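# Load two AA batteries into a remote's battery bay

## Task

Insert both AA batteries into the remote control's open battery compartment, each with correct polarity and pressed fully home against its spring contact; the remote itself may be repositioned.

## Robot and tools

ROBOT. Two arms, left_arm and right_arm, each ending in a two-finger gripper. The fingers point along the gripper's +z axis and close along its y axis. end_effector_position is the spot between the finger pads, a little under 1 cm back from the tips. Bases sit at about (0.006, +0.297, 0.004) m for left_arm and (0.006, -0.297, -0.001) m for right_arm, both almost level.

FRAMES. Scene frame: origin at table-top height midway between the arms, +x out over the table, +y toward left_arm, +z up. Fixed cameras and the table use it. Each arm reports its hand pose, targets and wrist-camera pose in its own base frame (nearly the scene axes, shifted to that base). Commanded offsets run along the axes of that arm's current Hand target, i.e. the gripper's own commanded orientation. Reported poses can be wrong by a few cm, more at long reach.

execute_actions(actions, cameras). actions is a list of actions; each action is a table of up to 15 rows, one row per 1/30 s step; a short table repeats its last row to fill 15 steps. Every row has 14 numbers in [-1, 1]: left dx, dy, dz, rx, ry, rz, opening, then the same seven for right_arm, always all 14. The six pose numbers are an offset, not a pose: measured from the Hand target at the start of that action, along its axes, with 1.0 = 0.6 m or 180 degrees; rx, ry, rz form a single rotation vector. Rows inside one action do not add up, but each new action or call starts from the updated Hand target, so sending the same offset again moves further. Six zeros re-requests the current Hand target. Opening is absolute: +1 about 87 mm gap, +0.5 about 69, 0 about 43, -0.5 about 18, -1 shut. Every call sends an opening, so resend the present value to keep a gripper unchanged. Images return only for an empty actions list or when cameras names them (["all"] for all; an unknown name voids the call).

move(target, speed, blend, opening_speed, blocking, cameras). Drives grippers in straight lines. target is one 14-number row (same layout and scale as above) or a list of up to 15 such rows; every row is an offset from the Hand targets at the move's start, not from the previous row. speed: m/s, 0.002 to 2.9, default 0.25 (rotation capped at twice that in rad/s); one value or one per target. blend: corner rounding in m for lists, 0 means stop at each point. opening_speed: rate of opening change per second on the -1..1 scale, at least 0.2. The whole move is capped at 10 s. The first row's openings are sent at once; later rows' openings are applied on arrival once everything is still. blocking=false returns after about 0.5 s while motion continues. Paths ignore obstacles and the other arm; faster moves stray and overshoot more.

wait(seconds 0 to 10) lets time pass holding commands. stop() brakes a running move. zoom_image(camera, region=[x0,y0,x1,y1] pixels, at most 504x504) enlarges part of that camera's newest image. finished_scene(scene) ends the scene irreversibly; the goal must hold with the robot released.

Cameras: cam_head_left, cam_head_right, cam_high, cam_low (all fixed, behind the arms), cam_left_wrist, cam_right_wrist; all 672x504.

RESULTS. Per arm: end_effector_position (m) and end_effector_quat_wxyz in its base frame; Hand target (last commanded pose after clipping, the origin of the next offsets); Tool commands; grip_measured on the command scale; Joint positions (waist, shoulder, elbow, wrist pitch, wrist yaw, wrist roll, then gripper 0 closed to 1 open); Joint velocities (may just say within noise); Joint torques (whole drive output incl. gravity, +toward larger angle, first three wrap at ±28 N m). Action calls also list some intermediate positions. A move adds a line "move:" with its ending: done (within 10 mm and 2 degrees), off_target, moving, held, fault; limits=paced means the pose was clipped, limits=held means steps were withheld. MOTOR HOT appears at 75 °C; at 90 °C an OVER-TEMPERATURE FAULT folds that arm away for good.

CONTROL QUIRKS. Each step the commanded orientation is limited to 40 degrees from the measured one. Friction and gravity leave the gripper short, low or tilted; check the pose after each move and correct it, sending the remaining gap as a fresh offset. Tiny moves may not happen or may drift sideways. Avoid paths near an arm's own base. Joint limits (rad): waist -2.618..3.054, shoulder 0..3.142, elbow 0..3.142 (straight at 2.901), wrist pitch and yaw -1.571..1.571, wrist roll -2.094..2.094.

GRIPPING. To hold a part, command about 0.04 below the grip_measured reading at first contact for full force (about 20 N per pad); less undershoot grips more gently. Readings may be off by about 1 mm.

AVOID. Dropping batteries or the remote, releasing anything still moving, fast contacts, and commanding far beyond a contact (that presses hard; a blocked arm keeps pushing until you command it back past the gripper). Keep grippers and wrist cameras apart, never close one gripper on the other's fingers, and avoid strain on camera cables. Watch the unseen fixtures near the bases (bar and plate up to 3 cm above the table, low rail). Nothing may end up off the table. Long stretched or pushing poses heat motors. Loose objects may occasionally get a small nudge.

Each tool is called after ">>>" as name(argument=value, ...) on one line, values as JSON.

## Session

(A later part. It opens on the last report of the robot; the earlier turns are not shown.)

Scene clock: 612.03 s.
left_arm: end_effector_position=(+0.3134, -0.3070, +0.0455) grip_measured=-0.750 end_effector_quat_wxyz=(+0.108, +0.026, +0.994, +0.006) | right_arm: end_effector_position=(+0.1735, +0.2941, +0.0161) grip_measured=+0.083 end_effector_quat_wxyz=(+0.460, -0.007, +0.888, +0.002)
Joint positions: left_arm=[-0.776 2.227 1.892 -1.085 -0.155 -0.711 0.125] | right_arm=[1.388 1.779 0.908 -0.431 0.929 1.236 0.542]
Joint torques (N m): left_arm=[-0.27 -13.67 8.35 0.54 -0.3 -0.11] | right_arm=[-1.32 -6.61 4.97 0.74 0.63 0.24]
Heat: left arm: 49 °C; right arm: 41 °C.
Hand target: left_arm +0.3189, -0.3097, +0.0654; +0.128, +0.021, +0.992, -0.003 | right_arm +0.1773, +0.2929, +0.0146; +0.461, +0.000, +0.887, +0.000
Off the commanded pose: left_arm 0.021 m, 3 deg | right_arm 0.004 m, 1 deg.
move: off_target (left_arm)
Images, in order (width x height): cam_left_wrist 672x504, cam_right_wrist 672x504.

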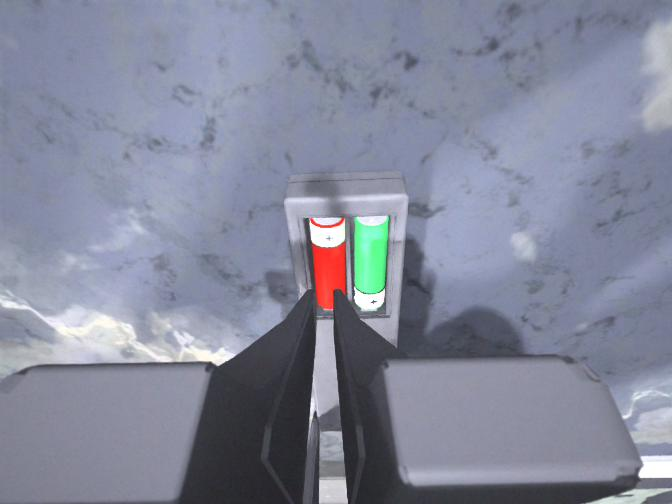

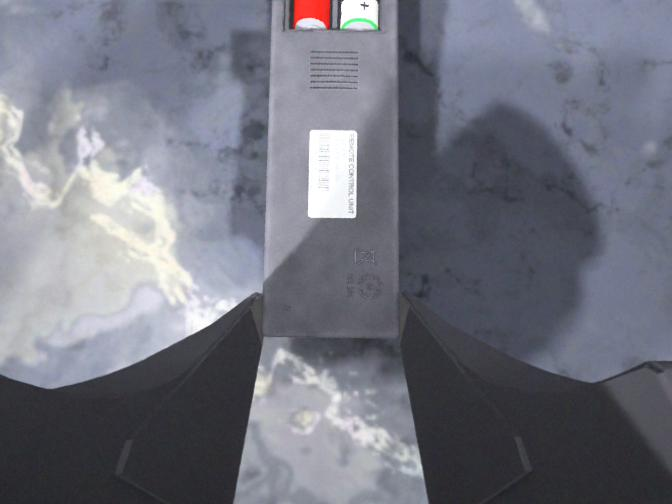

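>>> move(target=[[0.0175,-0.03,-0.019,0,0,0,-0.75,0,0,0,0,0,0,0],[0.042,-0.03,0.154,0,0,0,-0.75,0,0,0,0,0,0,0]], speed=0.08, cameras=["cam_left_wrist","cam_right_wrist"])

Scene clock: 622.27 s.
left_arm: end_effector_position=(+0.3046, -0.3267, +0.0218) grip_measured=-0.749 end_effector_quat_wxyz=(+0.128, +0.029, +0.991, -0.014) | right_arm: end_effector_position=(+0.1735, +0.2941, +0.0161) grip_measured=+0.083 end_effector_quat_wxyz=(+0.460, -0.007, +0.888, +0.002)
Joint positions: left_arm=[-0.821 2.217 1.778 -0.93 -0.162 -0.746 0.126] | right_arm=[1.388 1.779 0.908 -0.431 0.929 1.236 0.542]
Joint torques (N m): left_arm=[1.06 -3.92 1.95 2.12 -0.3 -0.08] | right_arm=[-1.31 -6.61 4.96 0.74 0.63 0.25]
Heat: left arm: 53 °C; right arm: 41 °C.
Hand target: left_arm +0.3173, -0.3279, -0.0302; +0.128, +0.021, +0.991, -0.003 | right_arm +0.1773, +0.2929, +0.0146; +0.461, +0.000, +0.887, +0.000
Off the commanded pose: left_arm 0.054 m, 2 deg | right_arm 0.004 m, 1 deg.
move: off_target (left_arm)
Images, in order (width x height): cam_left_wrist 672x504, cam_right_wrist 672x504.

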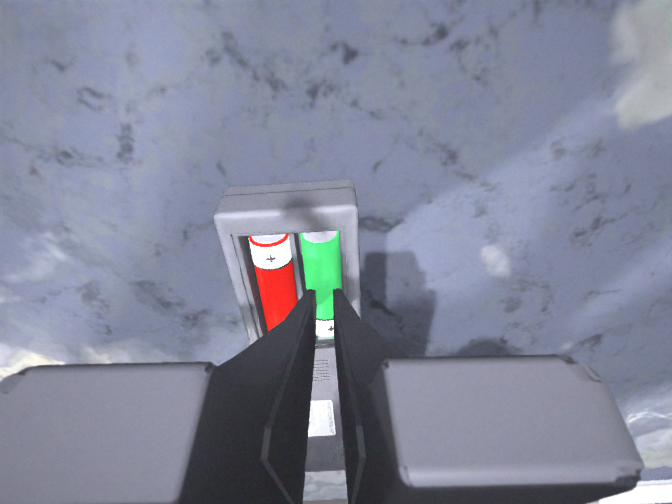

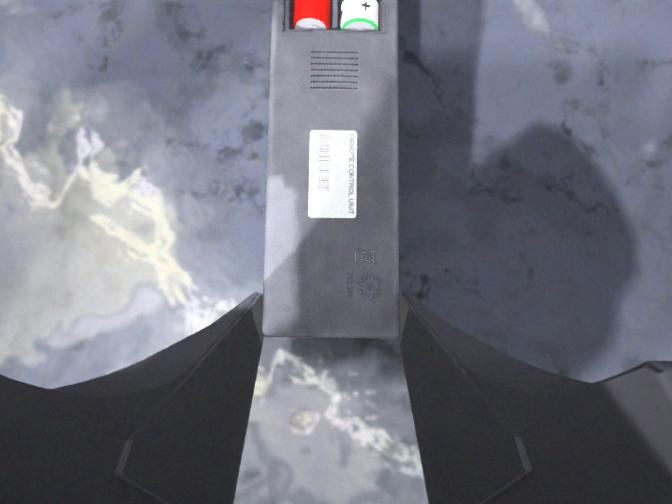

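>>> move(target=[[-0.022,0,-0.165,0,0,0,-0.75,0,0,0,0,0,0,0],[0.03,0.28,-0.3,0,-0.12,0,-0.75,0,0,0,0,0,0,0]], speed=0.2, blend=[0.03,0], cameras=["cam_left_wrist","cam_right_wrist"])

>>> zoom_image(camera="cam_right_wrist", region=[264, 0, 404, 100])

>>> move(target=[0,0,0,0,0,0,-0.75,0,0,0,0,0,0,0.25], opening_speed=0.8, cameras=["cam_right_wrist"])

Scene clock: 629.57 s.
left_arm: end_effector_position=(+0.2568, -0.1586, +0.1379) grip_measured=-0.750 end_effector_quat_wxyz=(+0.300, +0.023, +0.953, -0.008) | right_arm: end_effector_position=(+0.1735, +0.2941, +0.0161) grip_measured=+0.083 end_effector_quat_wxyz=(+0.460, -0.007, +0.888, +0.002)
Joint positions: left_arm=[-0.684 1.33 1.09 -0.818 -0.346 -0.544 0.125] | right_arm=[1.388 1.779 0.908 -0.431 0.929 1.236 0.542]
Joint torques (N m): left_arm=[0.31 -4.86 6.08 1.57 -0.35 0.02] | right_arm=[-1.28 -6.61 4.92 0.74 0.61 0.24]
Heat: left arm: 52 °C; right arm: 41 °C.
Hand target: left_arm +0.2612, -0.1571, +0.1390; +0.312, +0.020, +0.950, -0.007 | right_arm +0.1773, +0.2929, +0.0146; +0.461, +0.000, +0.887, +0.000
Off the commanded pose: left_arm 0.005 m, 1 deg | right_arm 0.004 m, 1 deg.
move: done
Images, in order (width x height): cam_left_wrist 672x504, cam_right_wrist 672x504.

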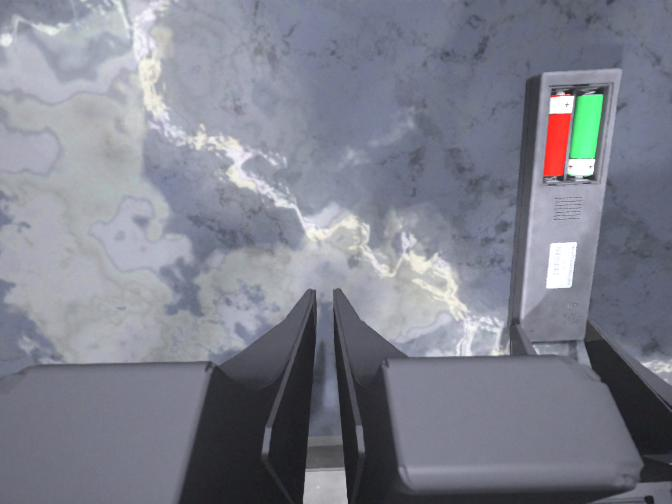

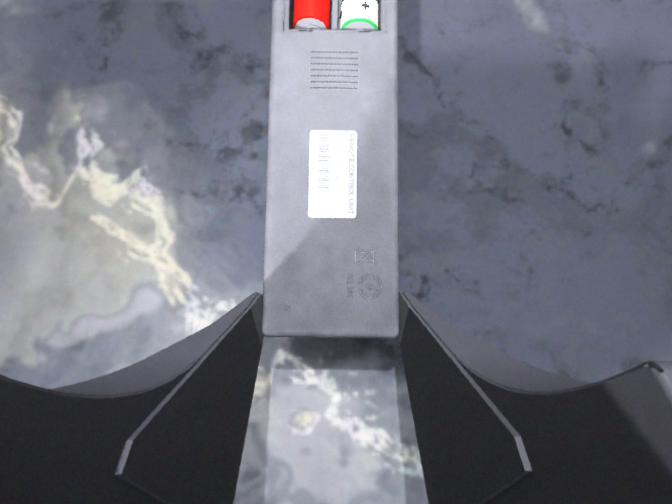

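Scaled by 3.600.

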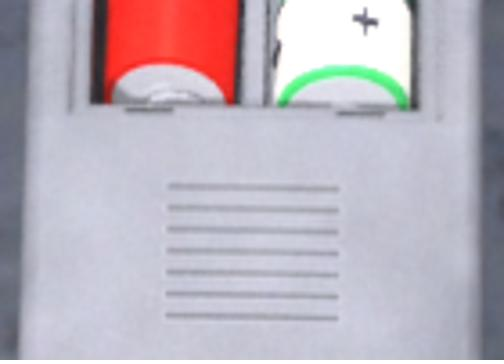

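Scene clock: 630.10 s.
left_arm: end_effector_position=(+0.2569, -0.1587, +0.1380) grip_measured=-0.750 end_effector_quat_wxyz=(+0.301, +0.023, +0.953, -0.008) | right_arm: end_effector_position=(+0.1735, +0.2941, +0.0161) grip_measured=+0.250 end_effector_quat_wxyz=(+0.460, -0.007, +0.888, +0.002)
Joint positions: left_arm=[-0.684 1.33 1.09 -0.817 -0.346 -0.544 0.125] | right_arm=[1.388 1.779 0.908 -0.431 0.929 1.236 0.625]
Joint torques (N m): left_arm=[0.32 -4.83 6.09 1.57 -0.35 0.04] | right_arm=[-1.31 -6.61 4.94 0.74 0.62 0.24]
Heat: left arm: 52 °C; right arm: 41 °C.
Hand target: left_arm +0.2613, -0.1571, +0.1390; +0.312, +0.020, +0.950, -0.007 | right_arm +0.1773, +0.2929, +0.0146; +0.461, +0.000, +0.887, +0.000
Off the commanded pose: left_arm 0.005 m, 1 deg | right_arm 0.004 m, 1 deg.
move: done
Images, in order (width x height): cam_right_wrist 672x504.

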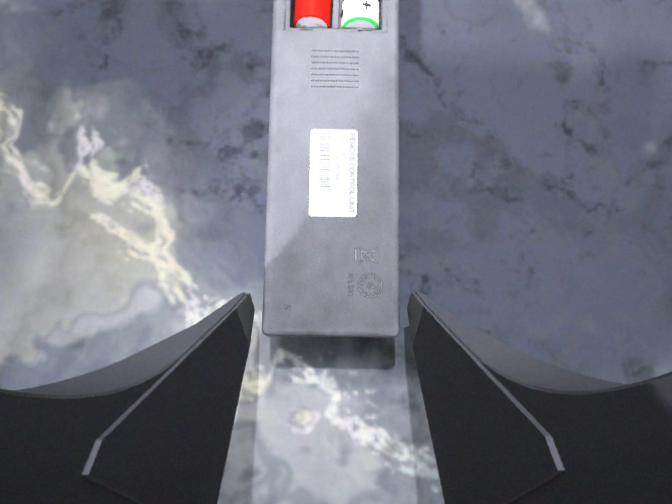

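>>> execute_actions(actions=[])

>>> zoom_image(camera="cam_left_wrist", region=[510, 60, 640, 200])

Scene clock: 634.93 s.
left_arm: end_effector_position=(+0.2569, -0.1587, +0.1380) grip_measured=-0.750 end_effector_quat_wxyz=(+0.301, +0.023, +0.953, -0.008) | right_arm: end_effector_position=(+0.1735, +0.2941, +0.0161) grip_measured=+0.250 end_effector_quat_wxyz=(+0.460, -0.007, +0.888, +0.002)
Joint positions: left_arm=[-0.684 1.33 1.09 -0.817 -0.346 -0.543 0.125] | right_arm=[1.388 1.779 0.908 -0.431 0.929 1.236 0.625]
Joint velocities: within noise
Joint torques (N m): left_arm=[0.34 -4.82 6.08 1.57 -0.35 0.04] | right_arm=[-1.29 -6.6 4.96 0.74 0.62 0.23]
Heat: left arm: 50 °C; right arm: 41 °C.
Hand target: left_arm +0.2613, -0.1571, +0.1390; +0.312, +0.020, +0.950, -0.007 | right_arm +0.1773, +0.2929, +0.0146; +0.461, +0.000, +0.887, +0.000
Tool commands: left_gripper/opening=-0.75 right_gripper/opening=+0.25
Off the commanded pose: left_arm 0.005 m, 1 deg | right_arm 0.004 m, 1 deg.

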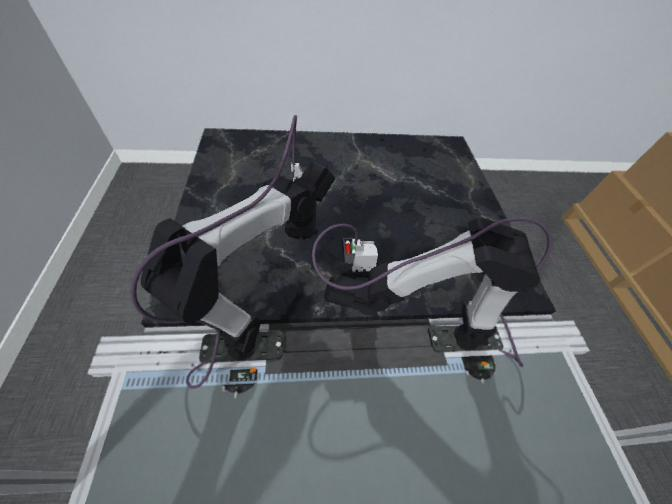

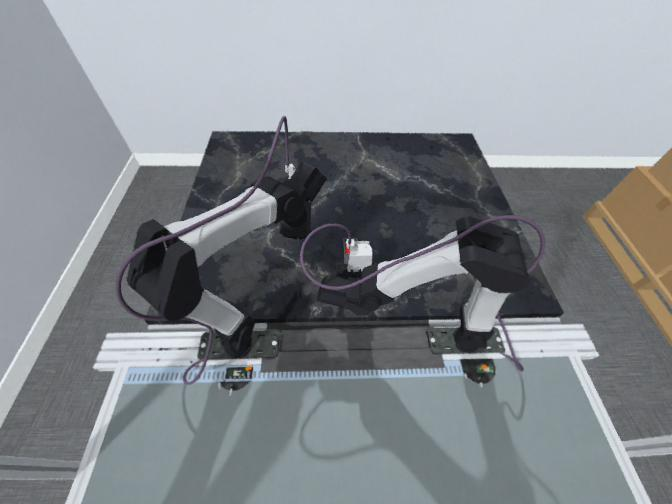

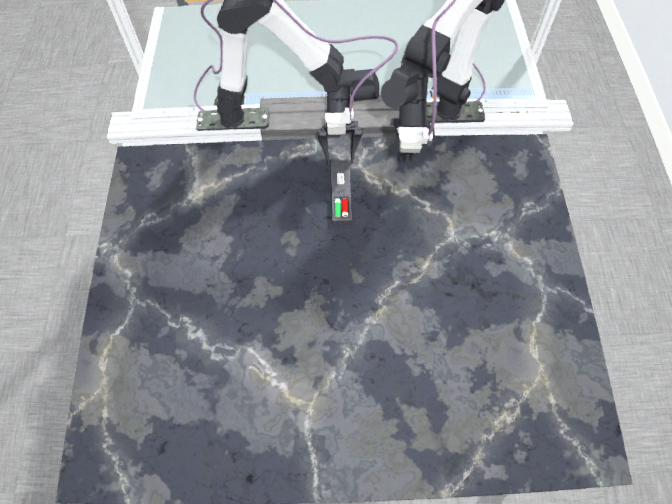

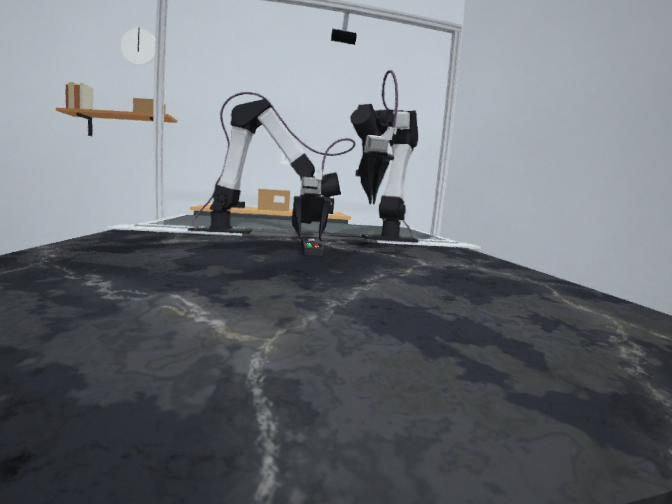

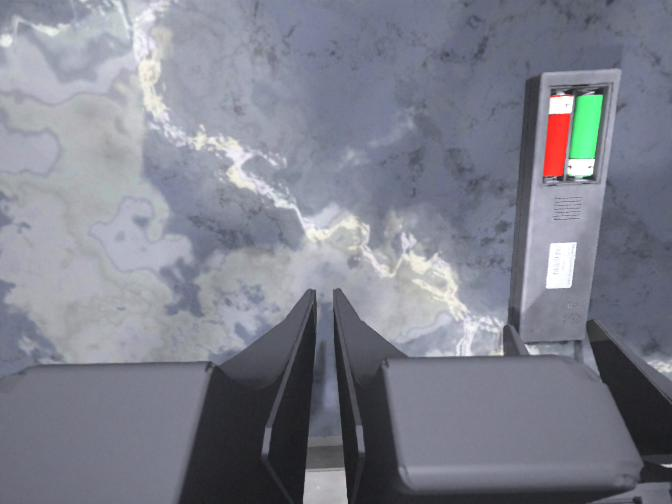

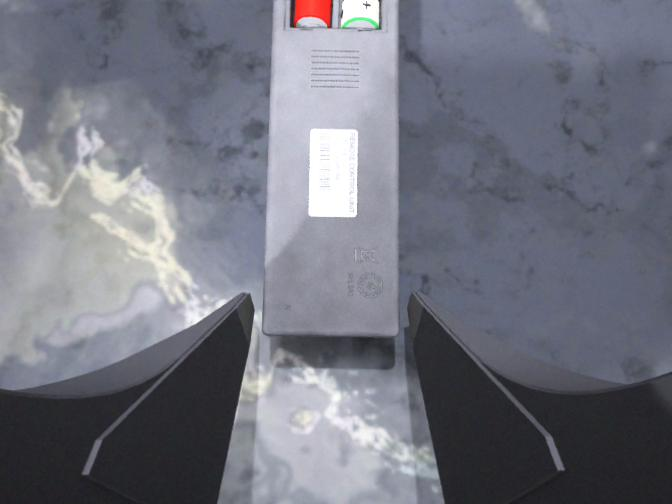

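Scaled by 3.600.

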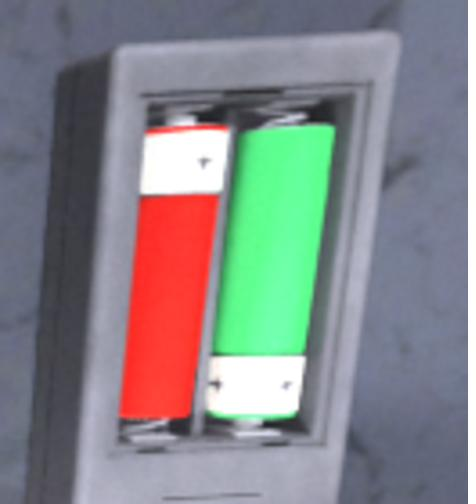

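Both are seated symmetrically, with each nub against its contact and each spring compressed.

>>> finished_scene(scene=2)

The scene is finished: the task was done.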